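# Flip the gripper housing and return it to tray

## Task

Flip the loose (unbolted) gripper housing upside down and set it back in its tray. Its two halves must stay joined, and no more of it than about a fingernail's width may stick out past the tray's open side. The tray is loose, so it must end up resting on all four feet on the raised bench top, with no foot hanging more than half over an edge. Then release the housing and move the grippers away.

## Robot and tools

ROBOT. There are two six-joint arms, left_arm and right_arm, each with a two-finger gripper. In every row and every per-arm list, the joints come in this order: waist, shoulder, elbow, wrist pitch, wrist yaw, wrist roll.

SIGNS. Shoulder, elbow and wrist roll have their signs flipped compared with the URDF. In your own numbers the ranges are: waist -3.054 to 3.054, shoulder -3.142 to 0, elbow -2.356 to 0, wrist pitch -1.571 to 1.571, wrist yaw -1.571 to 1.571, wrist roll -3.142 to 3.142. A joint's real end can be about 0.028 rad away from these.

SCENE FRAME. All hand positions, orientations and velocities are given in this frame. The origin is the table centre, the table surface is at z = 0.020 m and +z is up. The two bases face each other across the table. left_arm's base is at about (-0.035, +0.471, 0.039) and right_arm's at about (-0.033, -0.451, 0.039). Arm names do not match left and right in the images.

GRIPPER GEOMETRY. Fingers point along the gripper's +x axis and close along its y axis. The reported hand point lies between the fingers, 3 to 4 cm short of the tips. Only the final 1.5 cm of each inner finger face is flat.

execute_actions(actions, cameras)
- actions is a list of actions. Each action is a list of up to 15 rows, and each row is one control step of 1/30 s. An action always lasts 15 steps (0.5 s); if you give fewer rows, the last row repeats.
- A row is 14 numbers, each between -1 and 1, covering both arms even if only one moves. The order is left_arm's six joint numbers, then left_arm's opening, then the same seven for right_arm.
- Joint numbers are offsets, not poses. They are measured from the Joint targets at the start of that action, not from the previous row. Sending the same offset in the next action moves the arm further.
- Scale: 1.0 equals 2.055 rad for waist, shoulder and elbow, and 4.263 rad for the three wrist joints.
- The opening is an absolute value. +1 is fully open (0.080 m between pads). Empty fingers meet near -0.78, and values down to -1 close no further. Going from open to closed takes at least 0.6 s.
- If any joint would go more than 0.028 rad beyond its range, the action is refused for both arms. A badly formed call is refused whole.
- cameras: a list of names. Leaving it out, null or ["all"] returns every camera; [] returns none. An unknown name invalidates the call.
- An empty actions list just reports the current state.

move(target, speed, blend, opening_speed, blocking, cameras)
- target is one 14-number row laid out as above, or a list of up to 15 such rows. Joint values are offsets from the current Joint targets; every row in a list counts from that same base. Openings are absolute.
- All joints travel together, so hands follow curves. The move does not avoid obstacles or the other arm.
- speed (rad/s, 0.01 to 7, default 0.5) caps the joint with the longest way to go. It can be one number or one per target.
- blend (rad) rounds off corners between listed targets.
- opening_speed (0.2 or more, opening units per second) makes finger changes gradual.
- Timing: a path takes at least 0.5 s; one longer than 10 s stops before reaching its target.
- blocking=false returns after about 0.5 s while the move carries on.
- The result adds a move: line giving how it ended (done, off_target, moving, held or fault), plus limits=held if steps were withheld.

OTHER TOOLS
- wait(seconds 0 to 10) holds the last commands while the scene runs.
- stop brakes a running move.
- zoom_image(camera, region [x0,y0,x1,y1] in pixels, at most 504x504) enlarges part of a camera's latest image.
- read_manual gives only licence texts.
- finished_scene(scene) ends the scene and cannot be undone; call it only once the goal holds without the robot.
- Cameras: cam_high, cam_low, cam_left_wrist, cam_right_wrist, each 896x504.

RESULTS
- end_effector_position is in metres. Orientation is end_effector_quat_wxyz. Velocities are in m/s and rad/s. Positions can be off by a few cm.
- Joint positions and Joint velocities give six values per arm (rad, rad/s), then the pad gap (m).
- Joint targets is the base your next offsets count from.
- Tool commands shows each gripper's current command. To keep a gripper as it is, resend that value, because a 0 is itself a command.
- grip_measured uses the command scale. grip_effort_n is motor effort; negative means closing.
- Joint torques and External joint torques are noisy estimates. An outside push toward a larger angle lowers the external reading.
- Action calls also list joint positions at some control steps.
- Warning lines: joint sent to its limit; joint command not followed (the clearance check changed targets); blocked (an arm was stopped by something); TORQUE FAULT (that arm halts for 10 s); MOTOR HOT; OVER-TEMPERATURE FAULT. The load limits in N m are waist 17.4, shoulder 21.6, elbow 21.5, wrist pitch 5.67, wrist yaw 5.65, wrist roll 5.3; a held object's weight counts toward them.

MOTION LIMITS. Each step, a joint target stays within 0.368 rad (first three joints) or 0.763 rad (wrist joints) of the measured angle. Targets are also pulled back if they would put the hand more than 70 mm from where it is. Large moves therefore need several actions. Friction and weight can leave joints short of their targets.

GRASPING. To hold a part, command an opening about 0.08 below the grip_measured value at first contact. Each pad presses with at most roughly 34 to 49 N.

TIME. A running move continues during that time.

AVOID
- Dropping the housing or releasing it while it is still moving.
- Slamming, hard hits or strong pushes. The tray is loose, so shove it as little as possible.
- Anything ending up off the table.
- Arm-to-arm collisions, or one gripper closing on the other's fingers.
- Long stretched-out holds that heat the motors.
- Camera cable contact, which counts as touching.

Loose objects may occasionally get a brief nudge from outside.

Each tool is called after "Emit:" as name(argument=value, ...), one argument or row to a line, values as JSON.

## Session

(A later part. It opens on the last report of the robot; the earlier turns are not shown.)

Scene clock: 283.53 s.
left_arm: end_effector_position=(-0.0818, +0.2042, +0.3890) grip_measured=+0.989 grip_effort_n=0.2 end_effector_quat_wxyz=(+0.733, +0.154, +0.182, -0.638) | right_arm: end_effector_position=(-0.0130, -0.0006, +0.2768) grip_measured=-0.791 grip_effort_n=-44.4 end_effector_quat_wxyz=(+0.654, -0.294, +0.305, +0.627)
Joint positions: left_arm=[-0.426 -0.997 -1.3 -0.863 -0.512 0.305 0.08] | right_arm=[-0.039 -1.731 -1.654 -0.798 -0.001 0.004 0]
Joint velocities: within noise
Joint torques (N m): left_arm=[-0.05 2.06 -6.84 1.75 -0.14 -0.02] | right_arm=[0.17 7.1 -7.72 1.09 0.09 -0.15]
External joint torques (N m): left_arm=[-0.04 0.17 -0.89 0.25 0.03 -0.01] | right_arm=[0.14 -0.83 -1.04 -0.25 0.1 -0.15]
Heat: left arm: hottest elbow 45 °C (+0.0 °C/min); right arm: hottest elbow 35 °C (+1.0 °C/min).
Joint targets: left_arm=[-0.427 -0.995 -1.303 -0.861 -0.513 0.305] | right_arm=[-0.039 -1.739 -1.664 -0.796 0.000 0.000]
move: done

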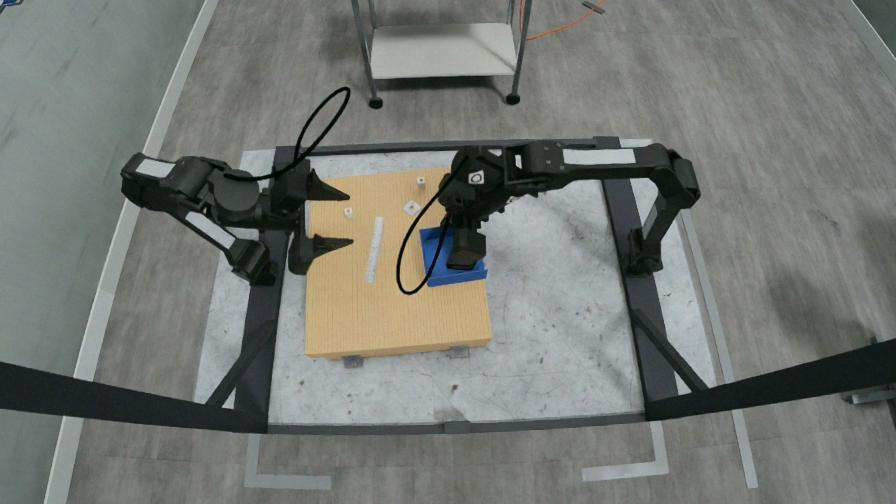

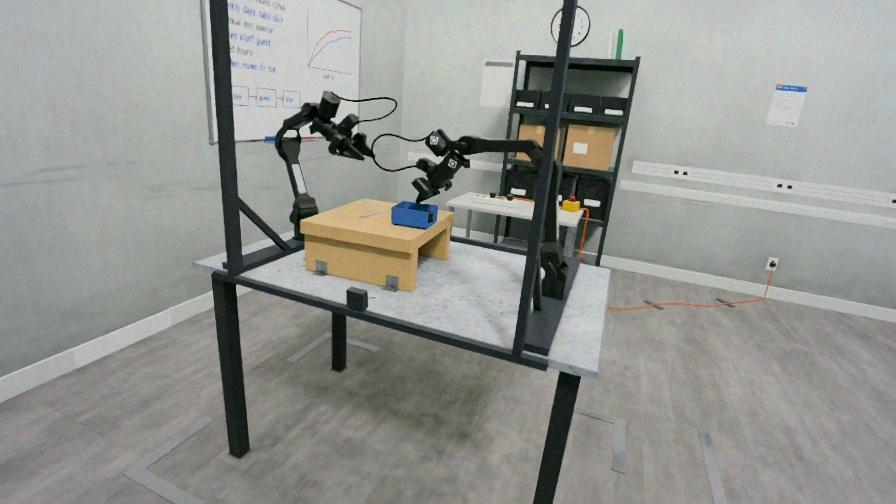

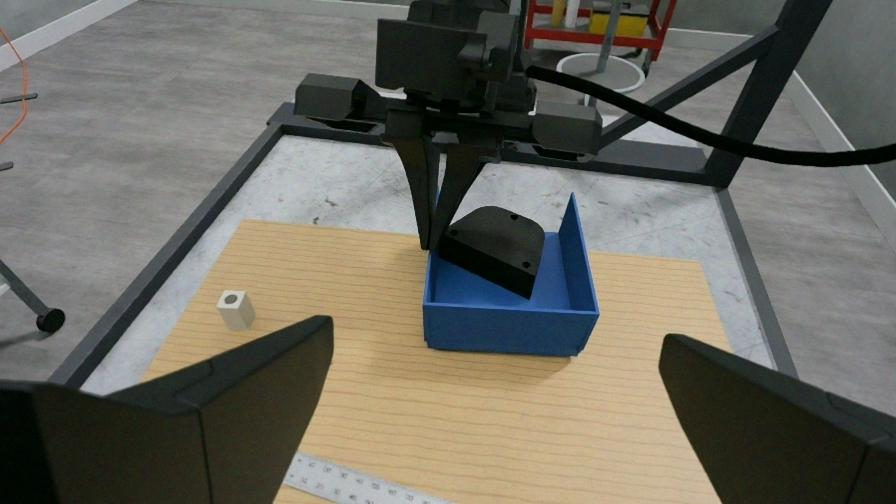

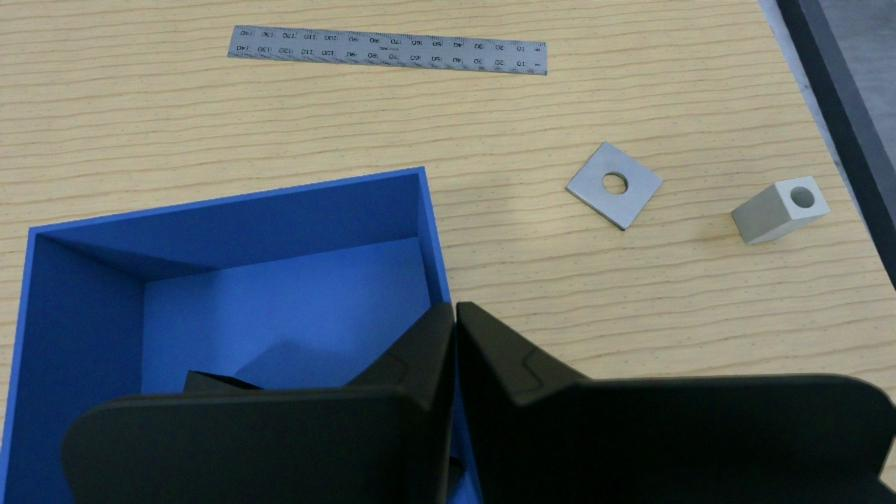

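Emit:
move(
  target=[0,0,0,0,0,0,0.988964,0.0384,0.4356,0.2895,-0.0068,0,0,-0.8],
  speed=0.8,
)

Emit:
zoom_image(
  camera="cam_right_wrist",
  region=[300, 40, 620, 300],
)

Emit:
zoom_image(
  camera="cam_high",
  region=[380, 180, 520, 310],
)

Emit:
zoom_image(
  camera="cam_low",
  region=[360, 170, 480, 250],
)

Scene clock: 294.23 s.
left_arm: end_effector_position=(-0.0818, +0.2042, +0.3890) grip_measured=+0.989 grip_effort_n=0.2 end_effector_quat_wxyz=(+0.733, +0.154, +0.182, -0.638) | right_arm: end_effector_position=(-0.0408, -0.1998, +0.3314) grip_measured=-0.797 grip_effort_n=-18.4 end_effector_quat_wxyz=(+0.664, -0.213, +0.204, +0.687)
Joint positions: left_arm=[-0.426 -0.997 -1.3 -0.863 -0.512 0.305 0.08] | right_arm=[0.037 -0.851 -1.077 -0.826 0 0.004 0]
Joint velocities: within noise
Joint torques (N m): left_arm=[-0.04 2.07 -6.86 1.75 -0.14 -0.01] | right_arm=[0.32 2.39 -5.24 1.28 0.03 -0.17]
External joint torques (N m): left_arm=[-0.05 0.25 -0.98 0.27 0.03 -0.01] | right_arm=[0.31 1.05 1.23 -0.34 0.04 -0.16]
Heat: left arm: hottest elbow 45 °C (+0.0 °C/min); right arm: hottest elbow 36 °C (+1.0 °C/min).
Joint targets: left_arm=[-0.427 -0.995 -1.303 -0.861 -0.513 0.305] | right_arm=[0.040 -0.844 -1.069 -0.826 0.000 0.000]
move: done

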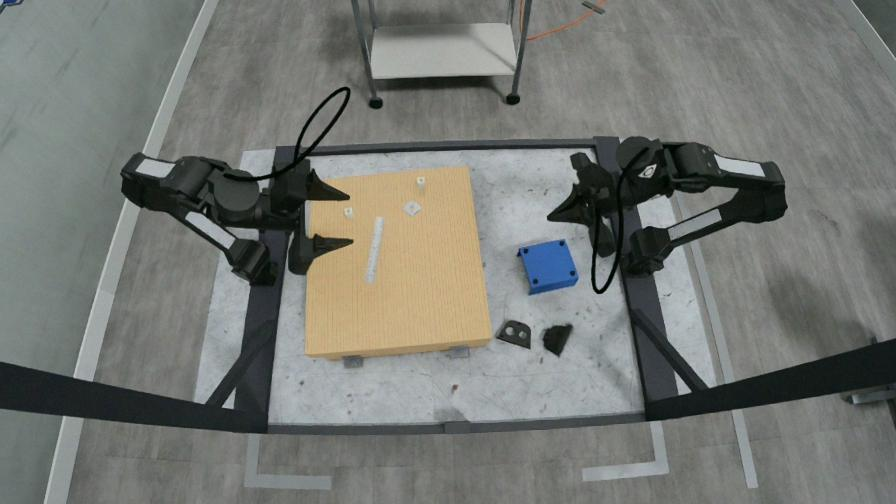

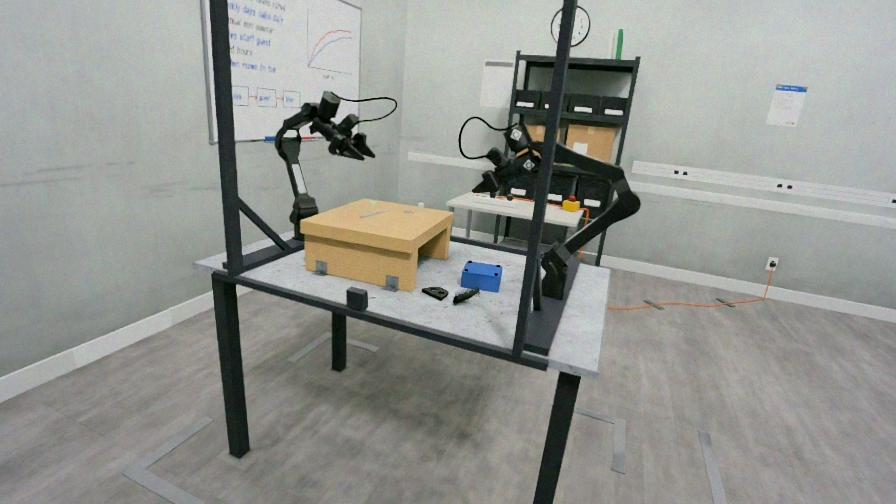

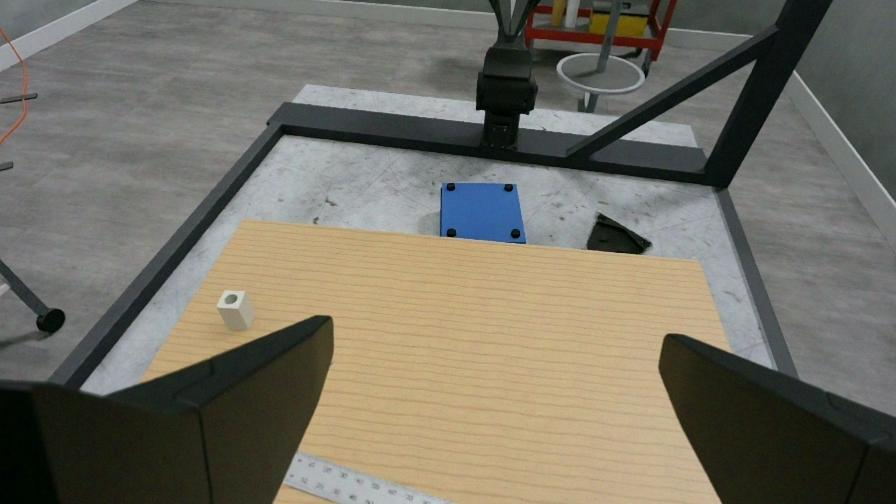

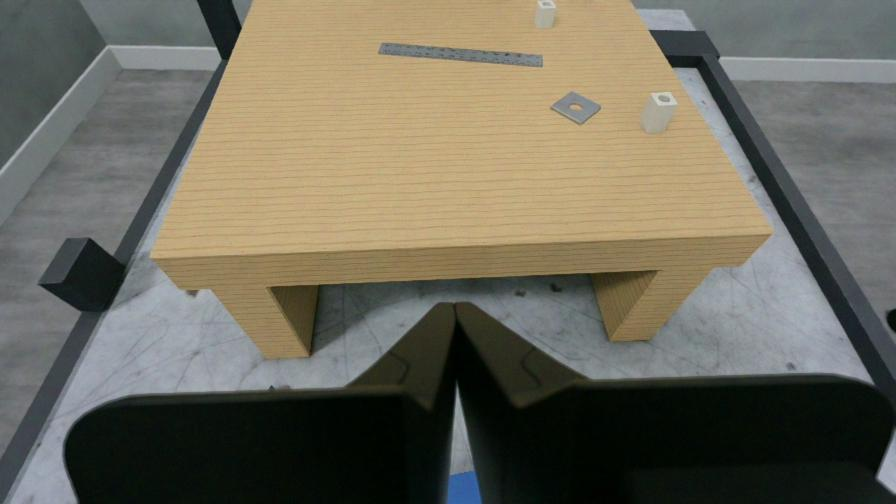

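Scaled by 1.575 from the camera's 896x504 image, which has a finer 1280x720 frame.

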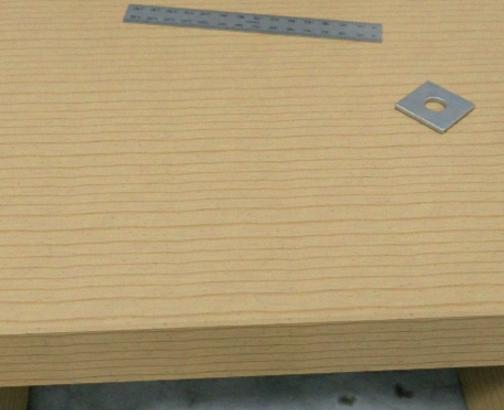

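Scaled by 3.600 from the camera's 896x504 image, which has a finer 1280x720 frame.

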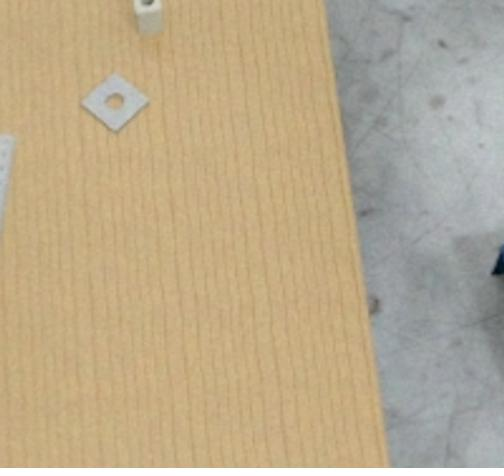

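Scaled by 4.200 from the camera's 896x504 image, which has a finer 1280x720 frame.

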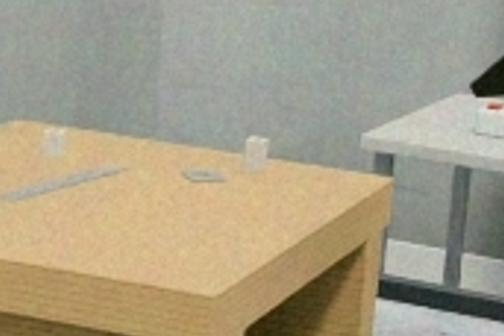

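Emit:
move(
  target=[0,0,0,0,0,0,0.988964,0.1995,-0.0251,-0.1595,-0.169,0,0,1],
  speed=0.8,
)

Emit:
zoom_image(
  camera="cam_high",
  region=[480, 220, 620, 370],
)

Emit:
zoom_image(
  camera="cam_low",
  region=[400, 240, 530, 320],
)

Scene clock: 307.73 s.
left_arm: end_effector_position=(-0.0818, +0.2042, +0.3890) grip_measured=+0.989 grip_effort_n=0.2 end_effector_quat_wxyz=(+0.733, +0.154, +0.182, -0.638) | right_arm: end_effector_position=(-0.0971, -0.3152, +0.3278) grip_measured=+0.978 grip_effort_n=17.0 end_effector_quat_wxyz=(+0.462, -0.425, +0.267, +0.731)
Joint positions: left_arm=[-0.426 -0.997 -1.3 -0.863 -0.512 0.305 0.08] | right_arm=[0.447 -0.893 -1.387 -1.545 0 0.004 0.079]
Joint velocities: within noise
Joint torques (N m): left_arm=[-0.03 2.09 -6.86 1.76 -0.14 -0.01] | right_arm=[0.32 0.56 -6.08 0.75 0.03 -0.16]
External joint torques (N m): left_arm=[-0.03 0.22 -0.96 0.27 0.04 -0.01] | right_arm=[0.33 0.33 -0.96 -0.41 0.04 -0.15]
Heat: left arm: hottest elbow 45 °C (+0.0 °C/min); right arm: hottest wrist pitch 37 °C (+2.0 °C/min).
Joint targets: left_arm=[-0.427 -0.995 -1.303 -0.861 -0.513 0.305] | right_arm=[0.450 -0.896 -1.396 -1.546 0.000 0.000]
move: done

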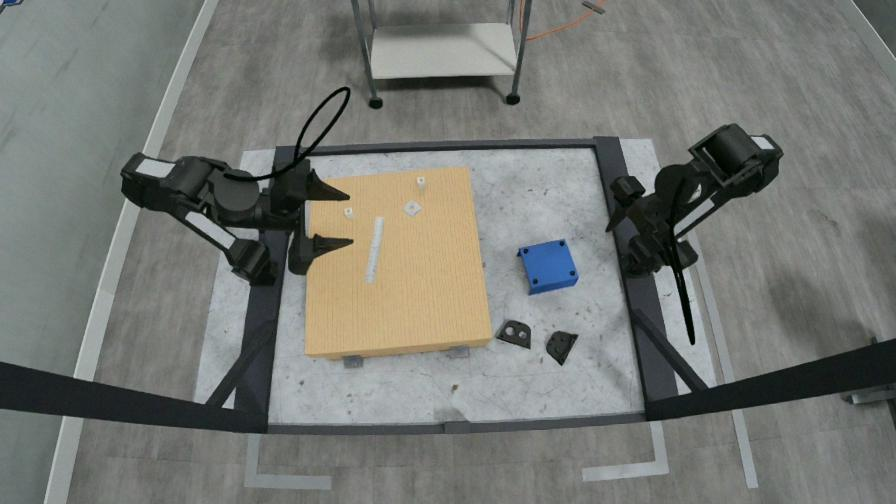

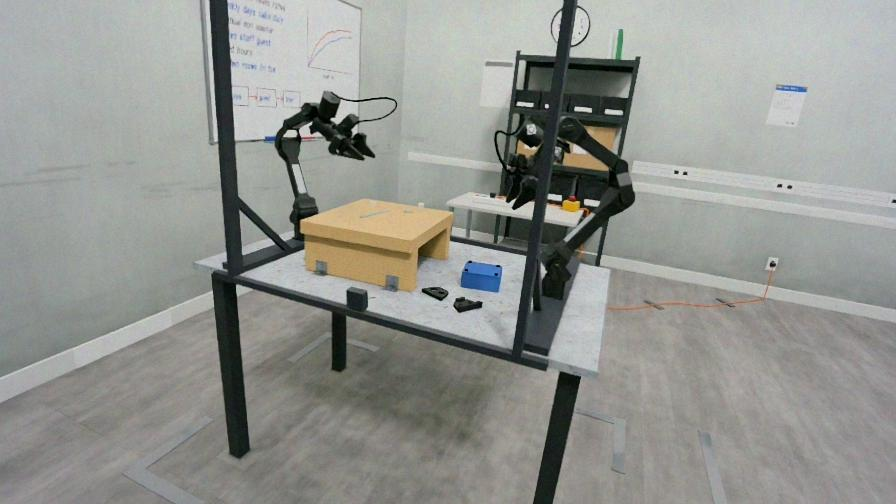

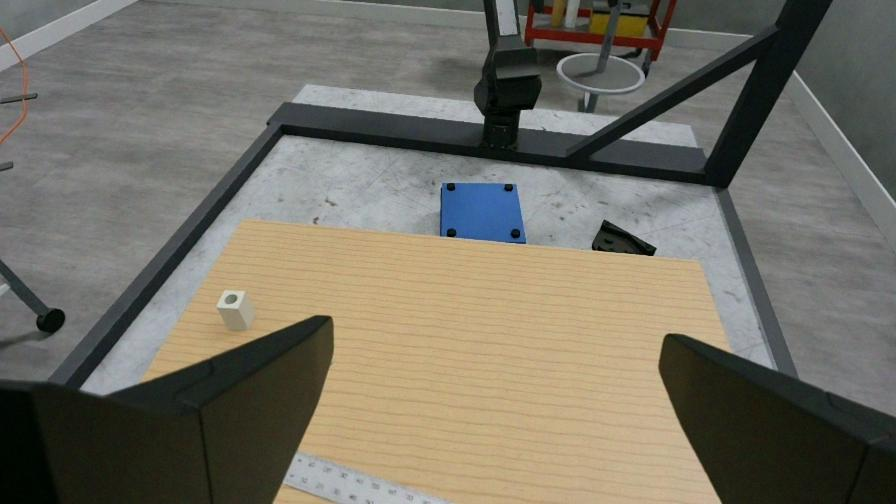

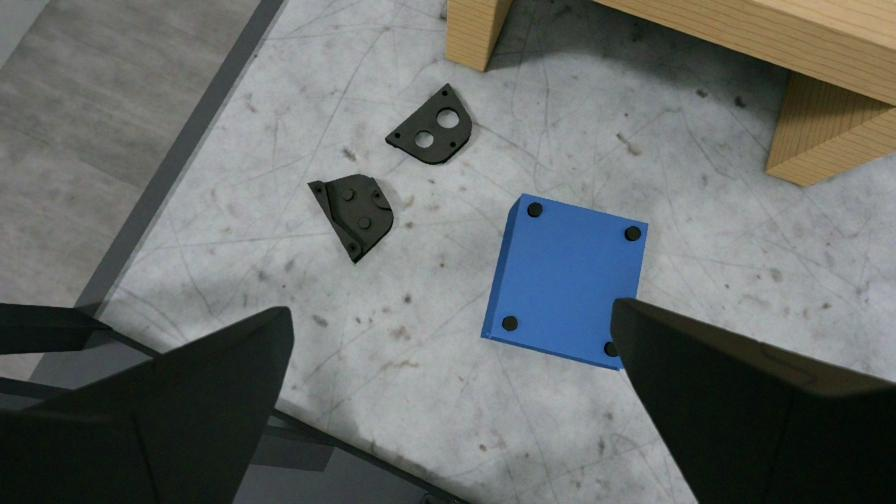

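Scaled by 3.360 from the camera's 896x504 image, which has a finer 1280x720 frame.

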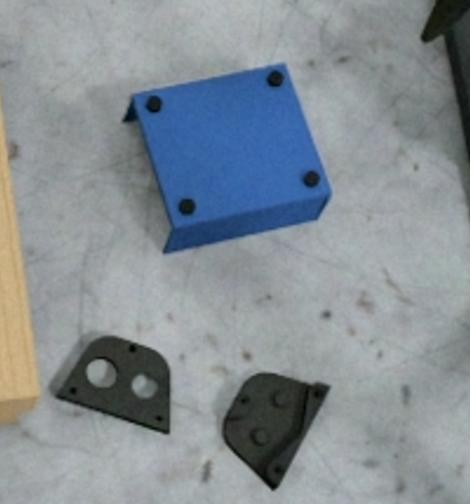

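Scaled by 3.877 from the camera's 896x504 image, which has a finer 1280x720 frame.

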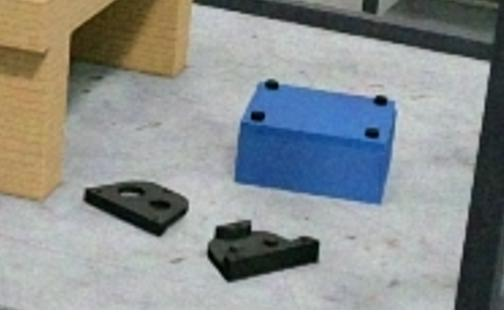

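Emit:
zoom_image(
  camera="cam_right_wrist",
  region=[290, 70, 490, 280],
)

Emit:
zoom_image(
  camera="cam_low",
  region=[415, 280, 495, 320],
)

Scaled by 2.400 from the camera's 896x504 image, which has a finer 1280x720 frame.

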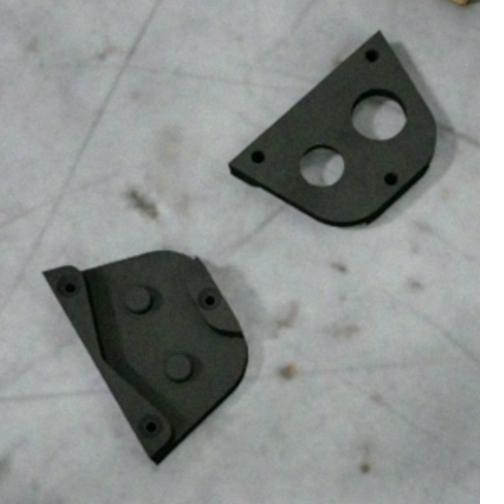

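Scaled by 6.300 from the camera's 896x504 image, which has a finer 1280x720 frame.

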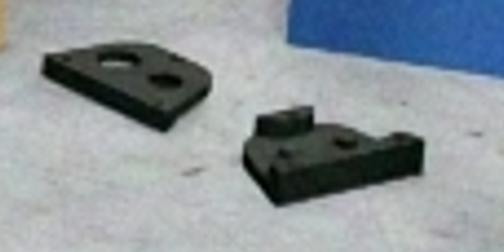

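Emit:
zoom_image(
  camera="cam_high",
  region=[508, 230, 588, 302],
)

Emit:
zoom_image(
  camera="cam_right_wrist",
  region=[460, 180, 670, 390],
)

Emit:
zoom_image(
  camera="cam_left_wrist",
  region=[400, 160, 680, 270],
)

Scaled by 6.300 from the camera's 896x504 image, which has a finer 1280x720 frame.

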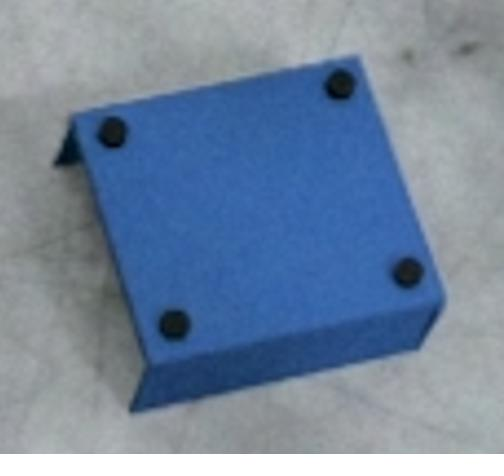

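Scaled by 2.400 from the camera's 896x504 image, which has a finer 1280x720 frame.

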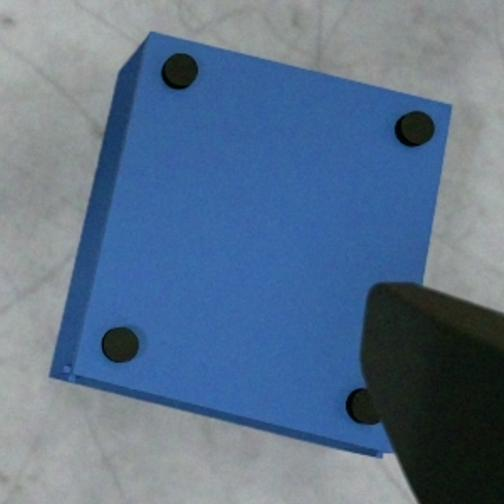

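Scaled by 1.800 from the camera's 896x504 image, which has a finer 1280x720 frame.

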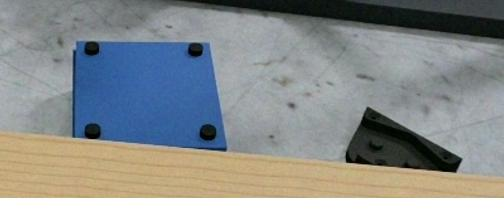

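Emit:
move(
  target=[0,0,0,0,0,0,0.988964,-0.1882,-0.3202,0.066,0.0631,0,-0.6932,0.2],
  speed=1.0,
)

Emit:
zoom_image(
  camera="cam_low",
  region=[420, 200, 580, 310],
)

Scene clock: 377.43 s.
left_arm: end_effector_position=(-0.0818, +0.2042, +0.3890) grip_measured=+0.989 grip_effort_n=0.2 end_effector_quat_wxyz=(+0.733, +0.154, +0.182, -0.638) | right_arm: end_effector_position=(-0.0492, -0.1827, +0.1795) grip_measured=+0.203 grip_effort_n=-16.0 end_effector_quat_wxyz=(+0.554, +0.438, +0.563, -0.429)
Joint positions: left_arm=[-0.426 -0.997 -1.3 -0.863 -0.512 0.305 0.08] | right_arm=[0.066 -1.544 -1.269 -1.278 0 -2.951 0.044]
Joint velocities: within noise
Joint torques (N m): left_arm=[-0.03 2.06 -6.87 1.75 -0.14 -0.01] | right_arm=[-0.3 4.55 -4.74 0.05 0.07 -0.13]
External joint torques (N m): left_arm=[-0.03 0.2 -0.98 0.26 0.03 0] | right_arm=[-0.28 -1.01 0.99 -0.22 0.05 -0.13]
Heat: left arm: hottest elbow 45 °C (+0.0 °C/min); right arm: hottest elbow 37 °C (+1.0 °C/min).
Joint targets: left_arm=[-0.427 -0.995 -1.303 -0.861 -0.513 0.305] | right_arm=[0.063 -1.554 -1.261 -1.277 0.000 -2.955]
move: done

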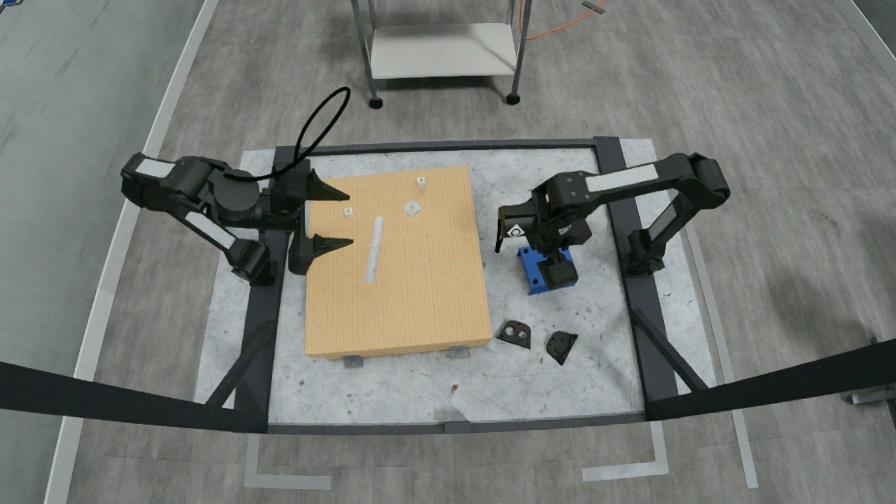

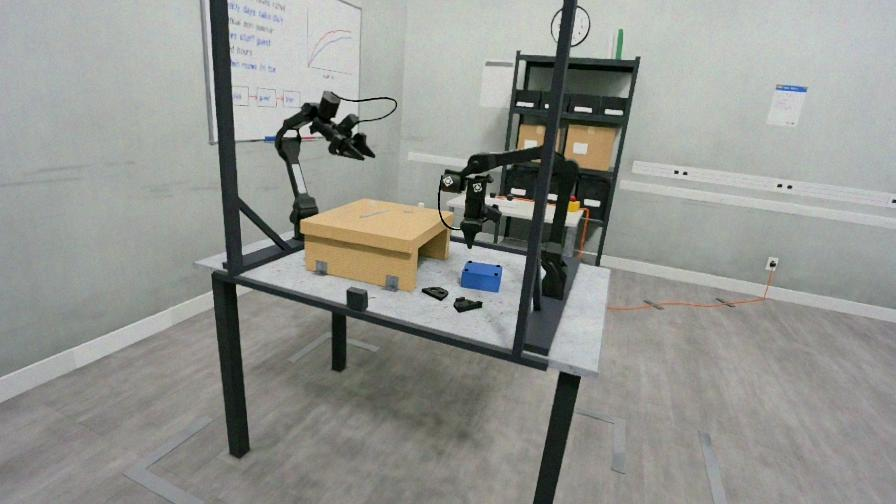

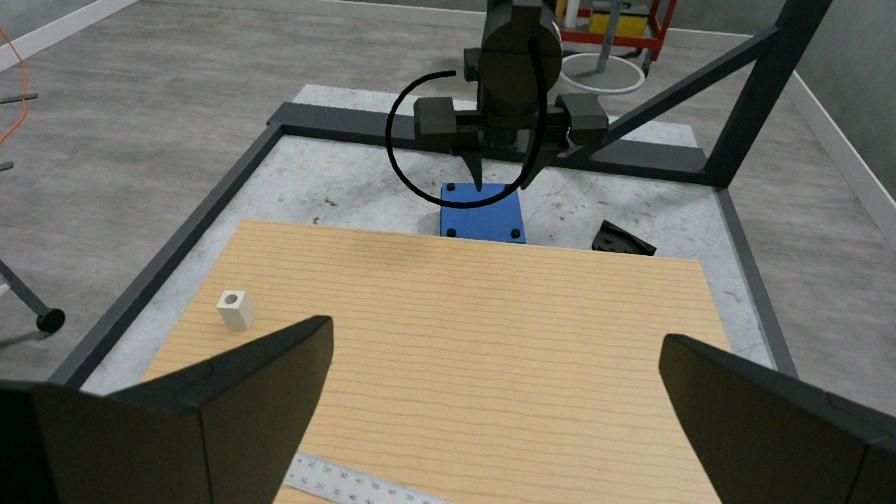

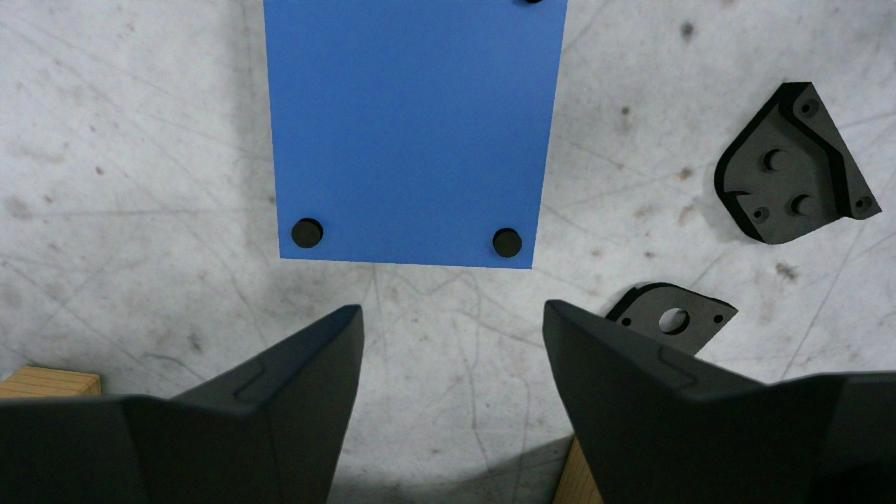

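Scaled by 3.150 from the camera's 896x504 image, which has a finer 1280x720 frame.

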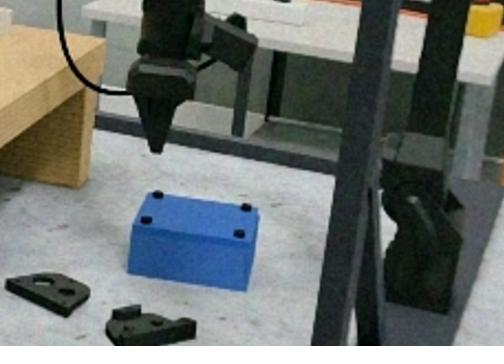

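Emit:
move(
  target=[0,0,0,0,0,0,0.988964,-0.019,-0.0185,0.0786,0.0467,0,-0.0035,0.2],
  speed=0.4,
)

Emit:
zoom_image(
  camera="cam_low",
  region=[440, 230, 530, 300],
)

Scene clock: 400.47 s.
left_arm: end_effector_position=(-0.0818, +0.2042, +0.3890) grip_measured=+0.989 grip_effort_n=0.2 end_effector_quat_wxyz=(+0.733, +0.154, +0.182, -0.638) | right_arm: end_effector_position=(-0.0388, -0.1788, +0.1297) grip_measured=+0.203 grip_effort_n=-16.0 end_effector_quat_wxyz=(+0.543, +0.453, +0.551, -0.444)
Joint positions: left_arm=[-0.426 -0.997 -1.3 -0.863 -0.512 0.305 0.08] | right_arm=[0.027 -1.583 -1.108 -1.079 0 -2.967 0.044]
Joint velocities: within noise
Joint torques (N m): left_arm=[-0.02 2.09 -6.85 1.75 -0.14 -0.01] | right_arm=[-0.31 4.88 -4.45 0.06 0.03 -0.14]
External joint torques (N m): left_arm=[-0.01 0.3 -1 0.26 0.02 -0.01] | right_arm=[-0.33 -0.74 1.11 -0.23 0.02 -0.14]
Heat: left arm: hottest elbow 45 °C (+0.0 °C/min); right arm: hottest elbow 36 °C (-1.0 °C/min).
Joint targets: left_arm=[-0.427 -0.995 -1.303 -0.861 -0.513 0.305] | right_arm=[0.024 -1.592 -1.099 -1.078 0.000 -2.970]
move: done

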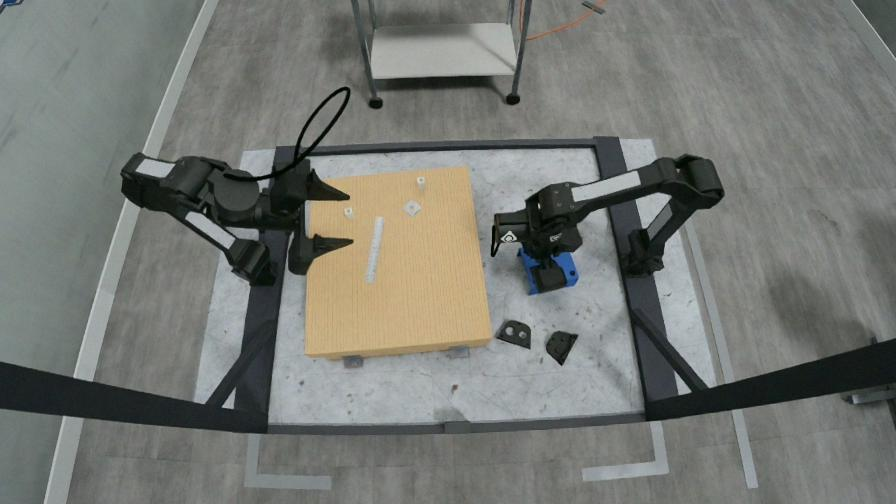

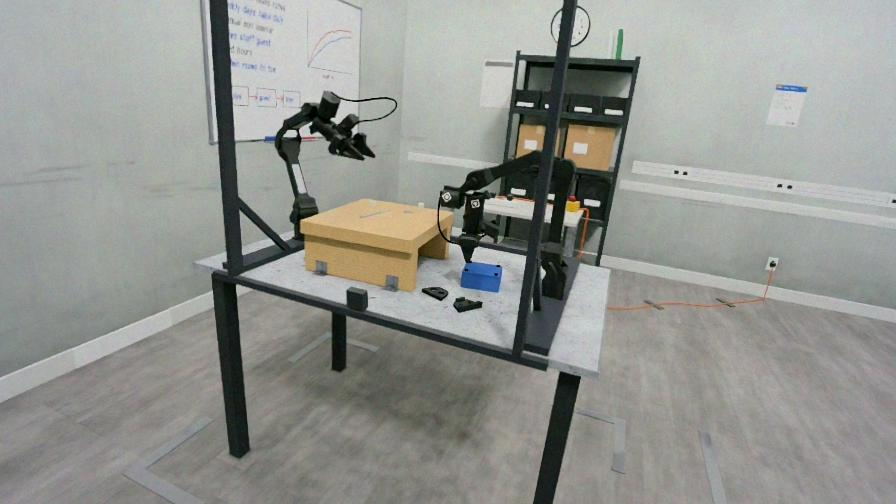

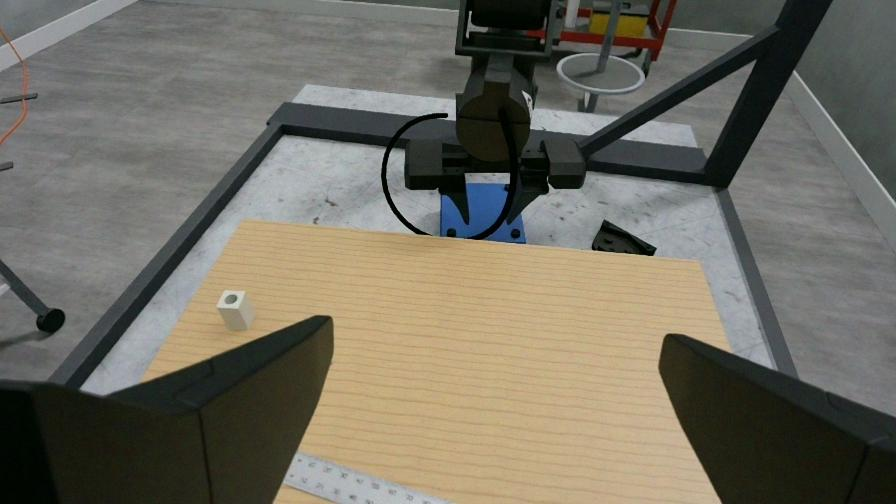

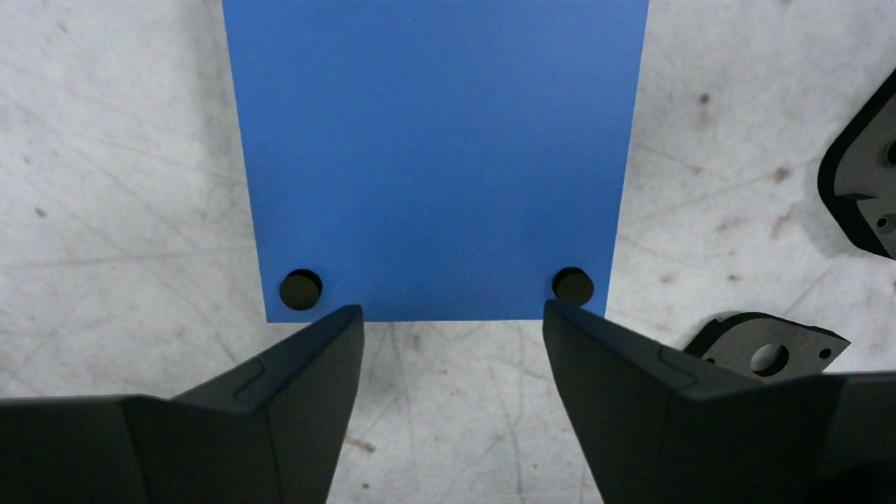

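Scaled by 5.600 from the camera's 896x504 image, which has a finer 1280x720 frame.

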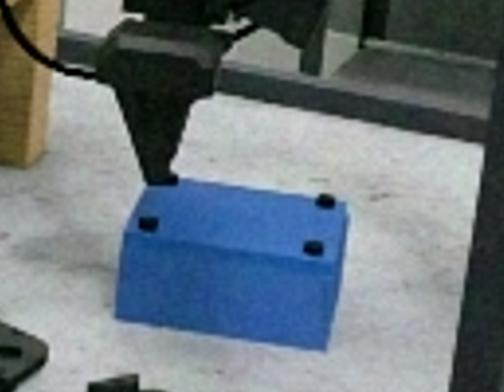

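Emit:
move(
  target=[0,0,0,0,0,0,0.988964,-0.0077,-0.0163,0.0212,0.0182,0,0.0038,0.2],
  speed=0.2,
  cameras=["cam_low","cam_right_wrist"],
)

Emit:
zoom_image(
  camera="cam_low",
  region=[440, 230, 530, 300],
)

Scene clock: 412.57 s.
left_arm: end_effector_position=(-0.0818, +0.2042, +0.3890) grip_measured=+0.989 grip_effort_n=0.2 end_effector_quat_wxyz=(+0.733, +0.154, +0.182, -0.638) | right_arm: end_effector_position=(-0.0345, -0.1752, +0.1110) grip_measured=+0.203 grip_effort_n=-16.0 end_effector_quat_wxyz=(+0.541, +0.455, +0.549, -0.445)
Joint positions: left_arm=[-0.426 -0.997 -1.3 -0.863 -0.512 0.305 0.08] | right_arm=[0.011 -1.615 -1.064 -1.002 0 -2.957 0.044]
Joint velocities: within noise
Joint torques (N m): left_arm=[-0.04 2.06 -6.85 1.75 -0.14 -0.01] | right_arm=[-0.23 4.98 -4.39 0.05 0.07 0.08]
External joint torques (N m): left_arm=[-0.03 0.2 -0.94 0.25 0.02 -0.01] | right_arm=[-0.26 -0.85 1.06 -0.22 0.06 0.08]
Heat: left arm: hottest elbow 46 °C (+1.0 °C/min); right arm: hottest elbow 36 °C (-1.0 °C/min).
Joint targets: left_arm=[-0.427 -0.995 -1.303 -0.861 -0.513 0.305] | right_arm=[0.008 -1.626 -1.056 -1.000 0.000 -2.954]
move: done
Images, in order (width x height): cam_low 896x504, cam_right_wrist 896x504.

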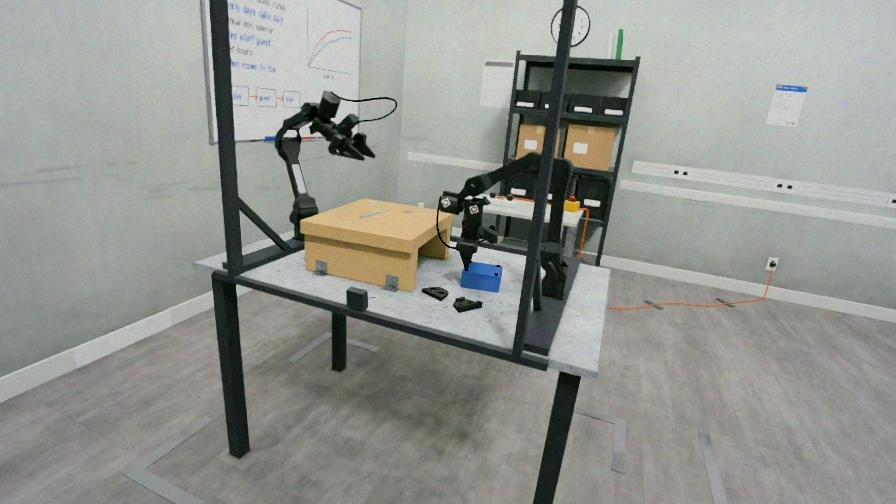

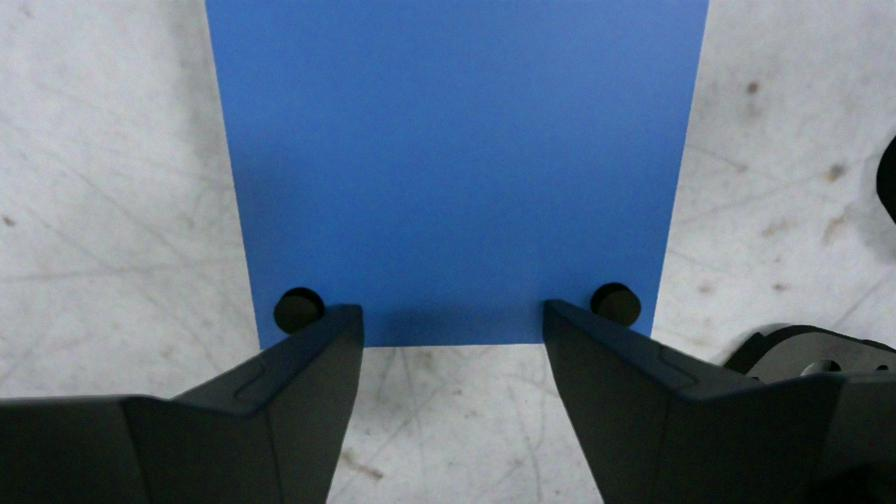

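Scaled by 5.600 from the camera's 896x504 image, which has a finer 1280x720 frame.

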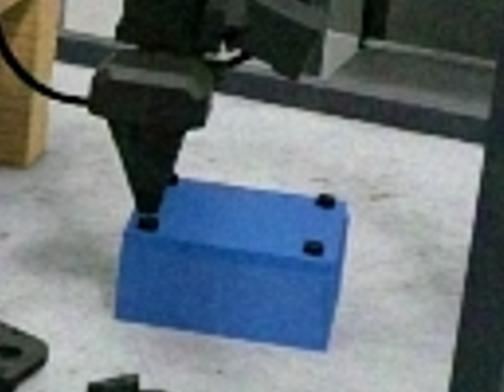

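Emit:
move(
  target=[0,0,0,0,0,0,0.988964,0,-0.0073,0.0009,0.004,0,0,0.2],
  speed=0.1,
  cameras=["cam_right_wrist"],
)

Emit:
move(
  target=[0,0,0,0,0,0,0.988964,0,0,0,0,0,0,0.75],
  opening_speed=0.5,
  cameras=["cam_low","cam_right_wrist"],
)

Scene clock: 422.67 s.
left_arm: end_effector_position=(-0.0818, +0.2042, +0.3890) grip_measured=+0.989 grip_effort_n=0.2 end_effector_quat_wxyz=(+0.733, +0.154, +0.182, -0.638) | right_arm: end_effector_position=(-0.0345, -0.1728, +0.1089) grip_measured=+0.203 grip_effort_n=-15.1 end_effector_quat_wxyz=(+0.540, +0.456, +0.550, -0.444)
Joint positions: left_arm=[-0.426 -0.997 -1.3 -0.863 -0.512 0.305 0.08] | right_arm=[0.011 -1.623 -1.064 -0.989 0 -2.957 0.044]
Joint velocities: within noise
Joint torques (N m): left_arm=[-0.05 2.08 -6.83 1.75 -0.14 -0.02] | right_arm=[-0.37 4.25 -4.12 0.3 0.06 0.1]
External joint torques (N m): left_arm=[-0.04 0.25 -0.99 0.28 0.02 -0.02] | right_arm=[-0.43 -1.62 1.32 0.02 0.05 0.1]
Heat: left arm: hottest elbow 46 °C (+1.0 °C/min); right arm: hottest elbow 35 °C (-2.0 °C/min).
Joint targets: left_arm=[-0.427 -0.995 -1.303 -0.861 -0.513 0.305] | right_arm=[0.008 -1.641 -1.054 -0.983 0.000 -2.954]
move: done
Images, in order (width x height): cam_right_wrist 896x504.

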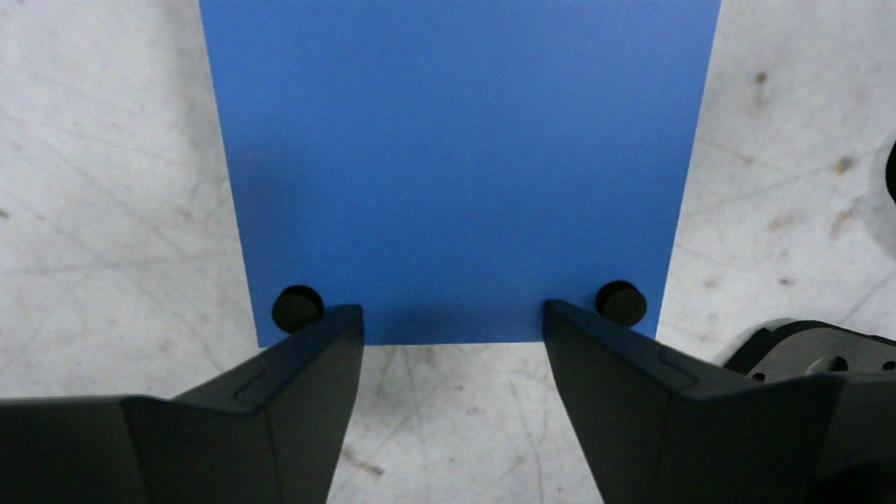

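Scene clock: 424.07 s.
left_arm: end_effector_position=(-0.0818, +0.2042, +0.3890) grip_measured=+0.989 grip_effort_n=0.2 end_effector_quat_wxyz=(+0.733, +0.154, +0.182, -0.638) | right_arm: end_effector_position=(-0.0339, -0.1723, +0.1085) grip_measured=+0.746 grip_effort_n=17.9 end_effector_quat_wxyz=(+0.540, +0.456, +0.552, -0.444)
Joint positions: left_arm=[-0.426 -0.997 -1.3 -0.863 -0.512 0.305 0.08] | right_arm=[0.008 -1.625 -1.064 -0.986 -0.002 -2.952 0.069]
Joint velocities: within noise
Joint torques (N m): left_arm=[-0.06 2.08 -6.84 1.75 -0.14 0] | right_arm=[0.16 4.52 -4.23 0.2 0.15 -0.07]
External joint torques (N m): left_arm=[-0.05 0.26 -0.97 0.26 0.03 0] | right_arm=[0.13 -1.38 1.26 -0.09 0.14 -0.07]
Heat: left arm: hottest elbow 46 °C (+1.0 °C/min); right arm: hottest elbow 35 °C (-2.0 °C/min).
Joint targets: left_arm=[-0.427 -0.995 -1.303 -0.861 -0.513 0.305] | right_arm=[0.009 -1.641 -1.054 -0.983 0.000 -2.954]
move: done
Images, in order (width x height): cam_low 896x504, cam_right_wrist 896x504.

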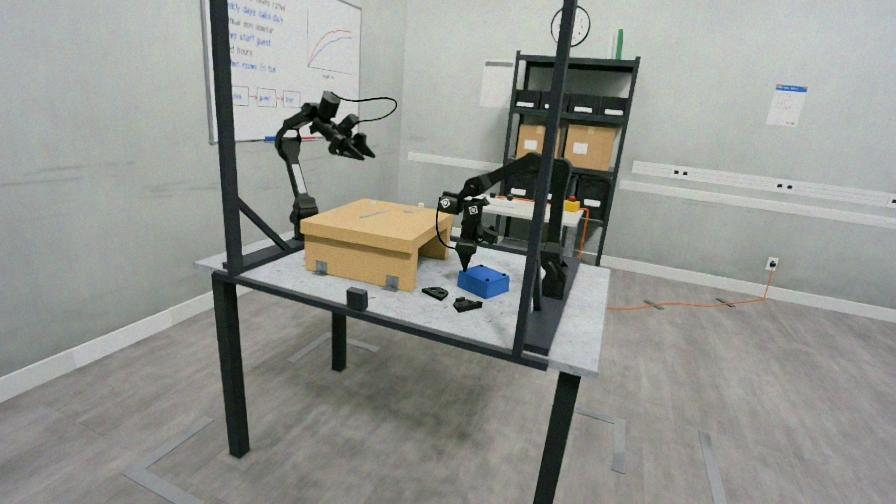

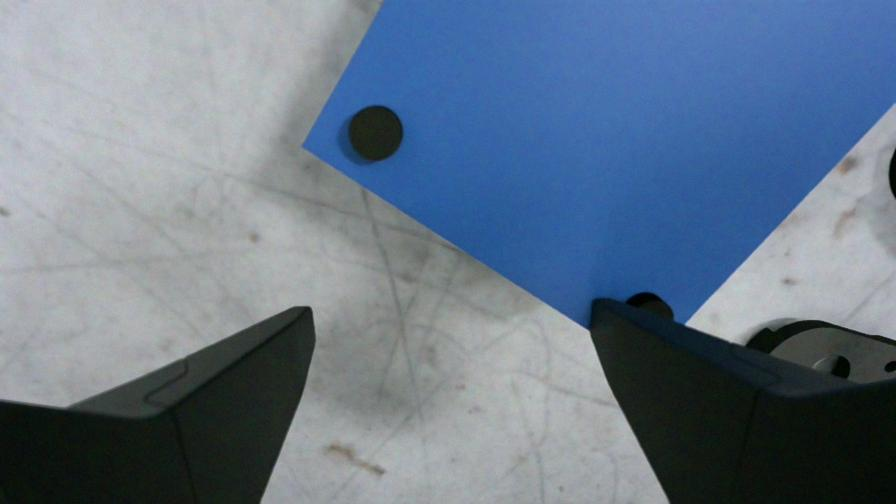

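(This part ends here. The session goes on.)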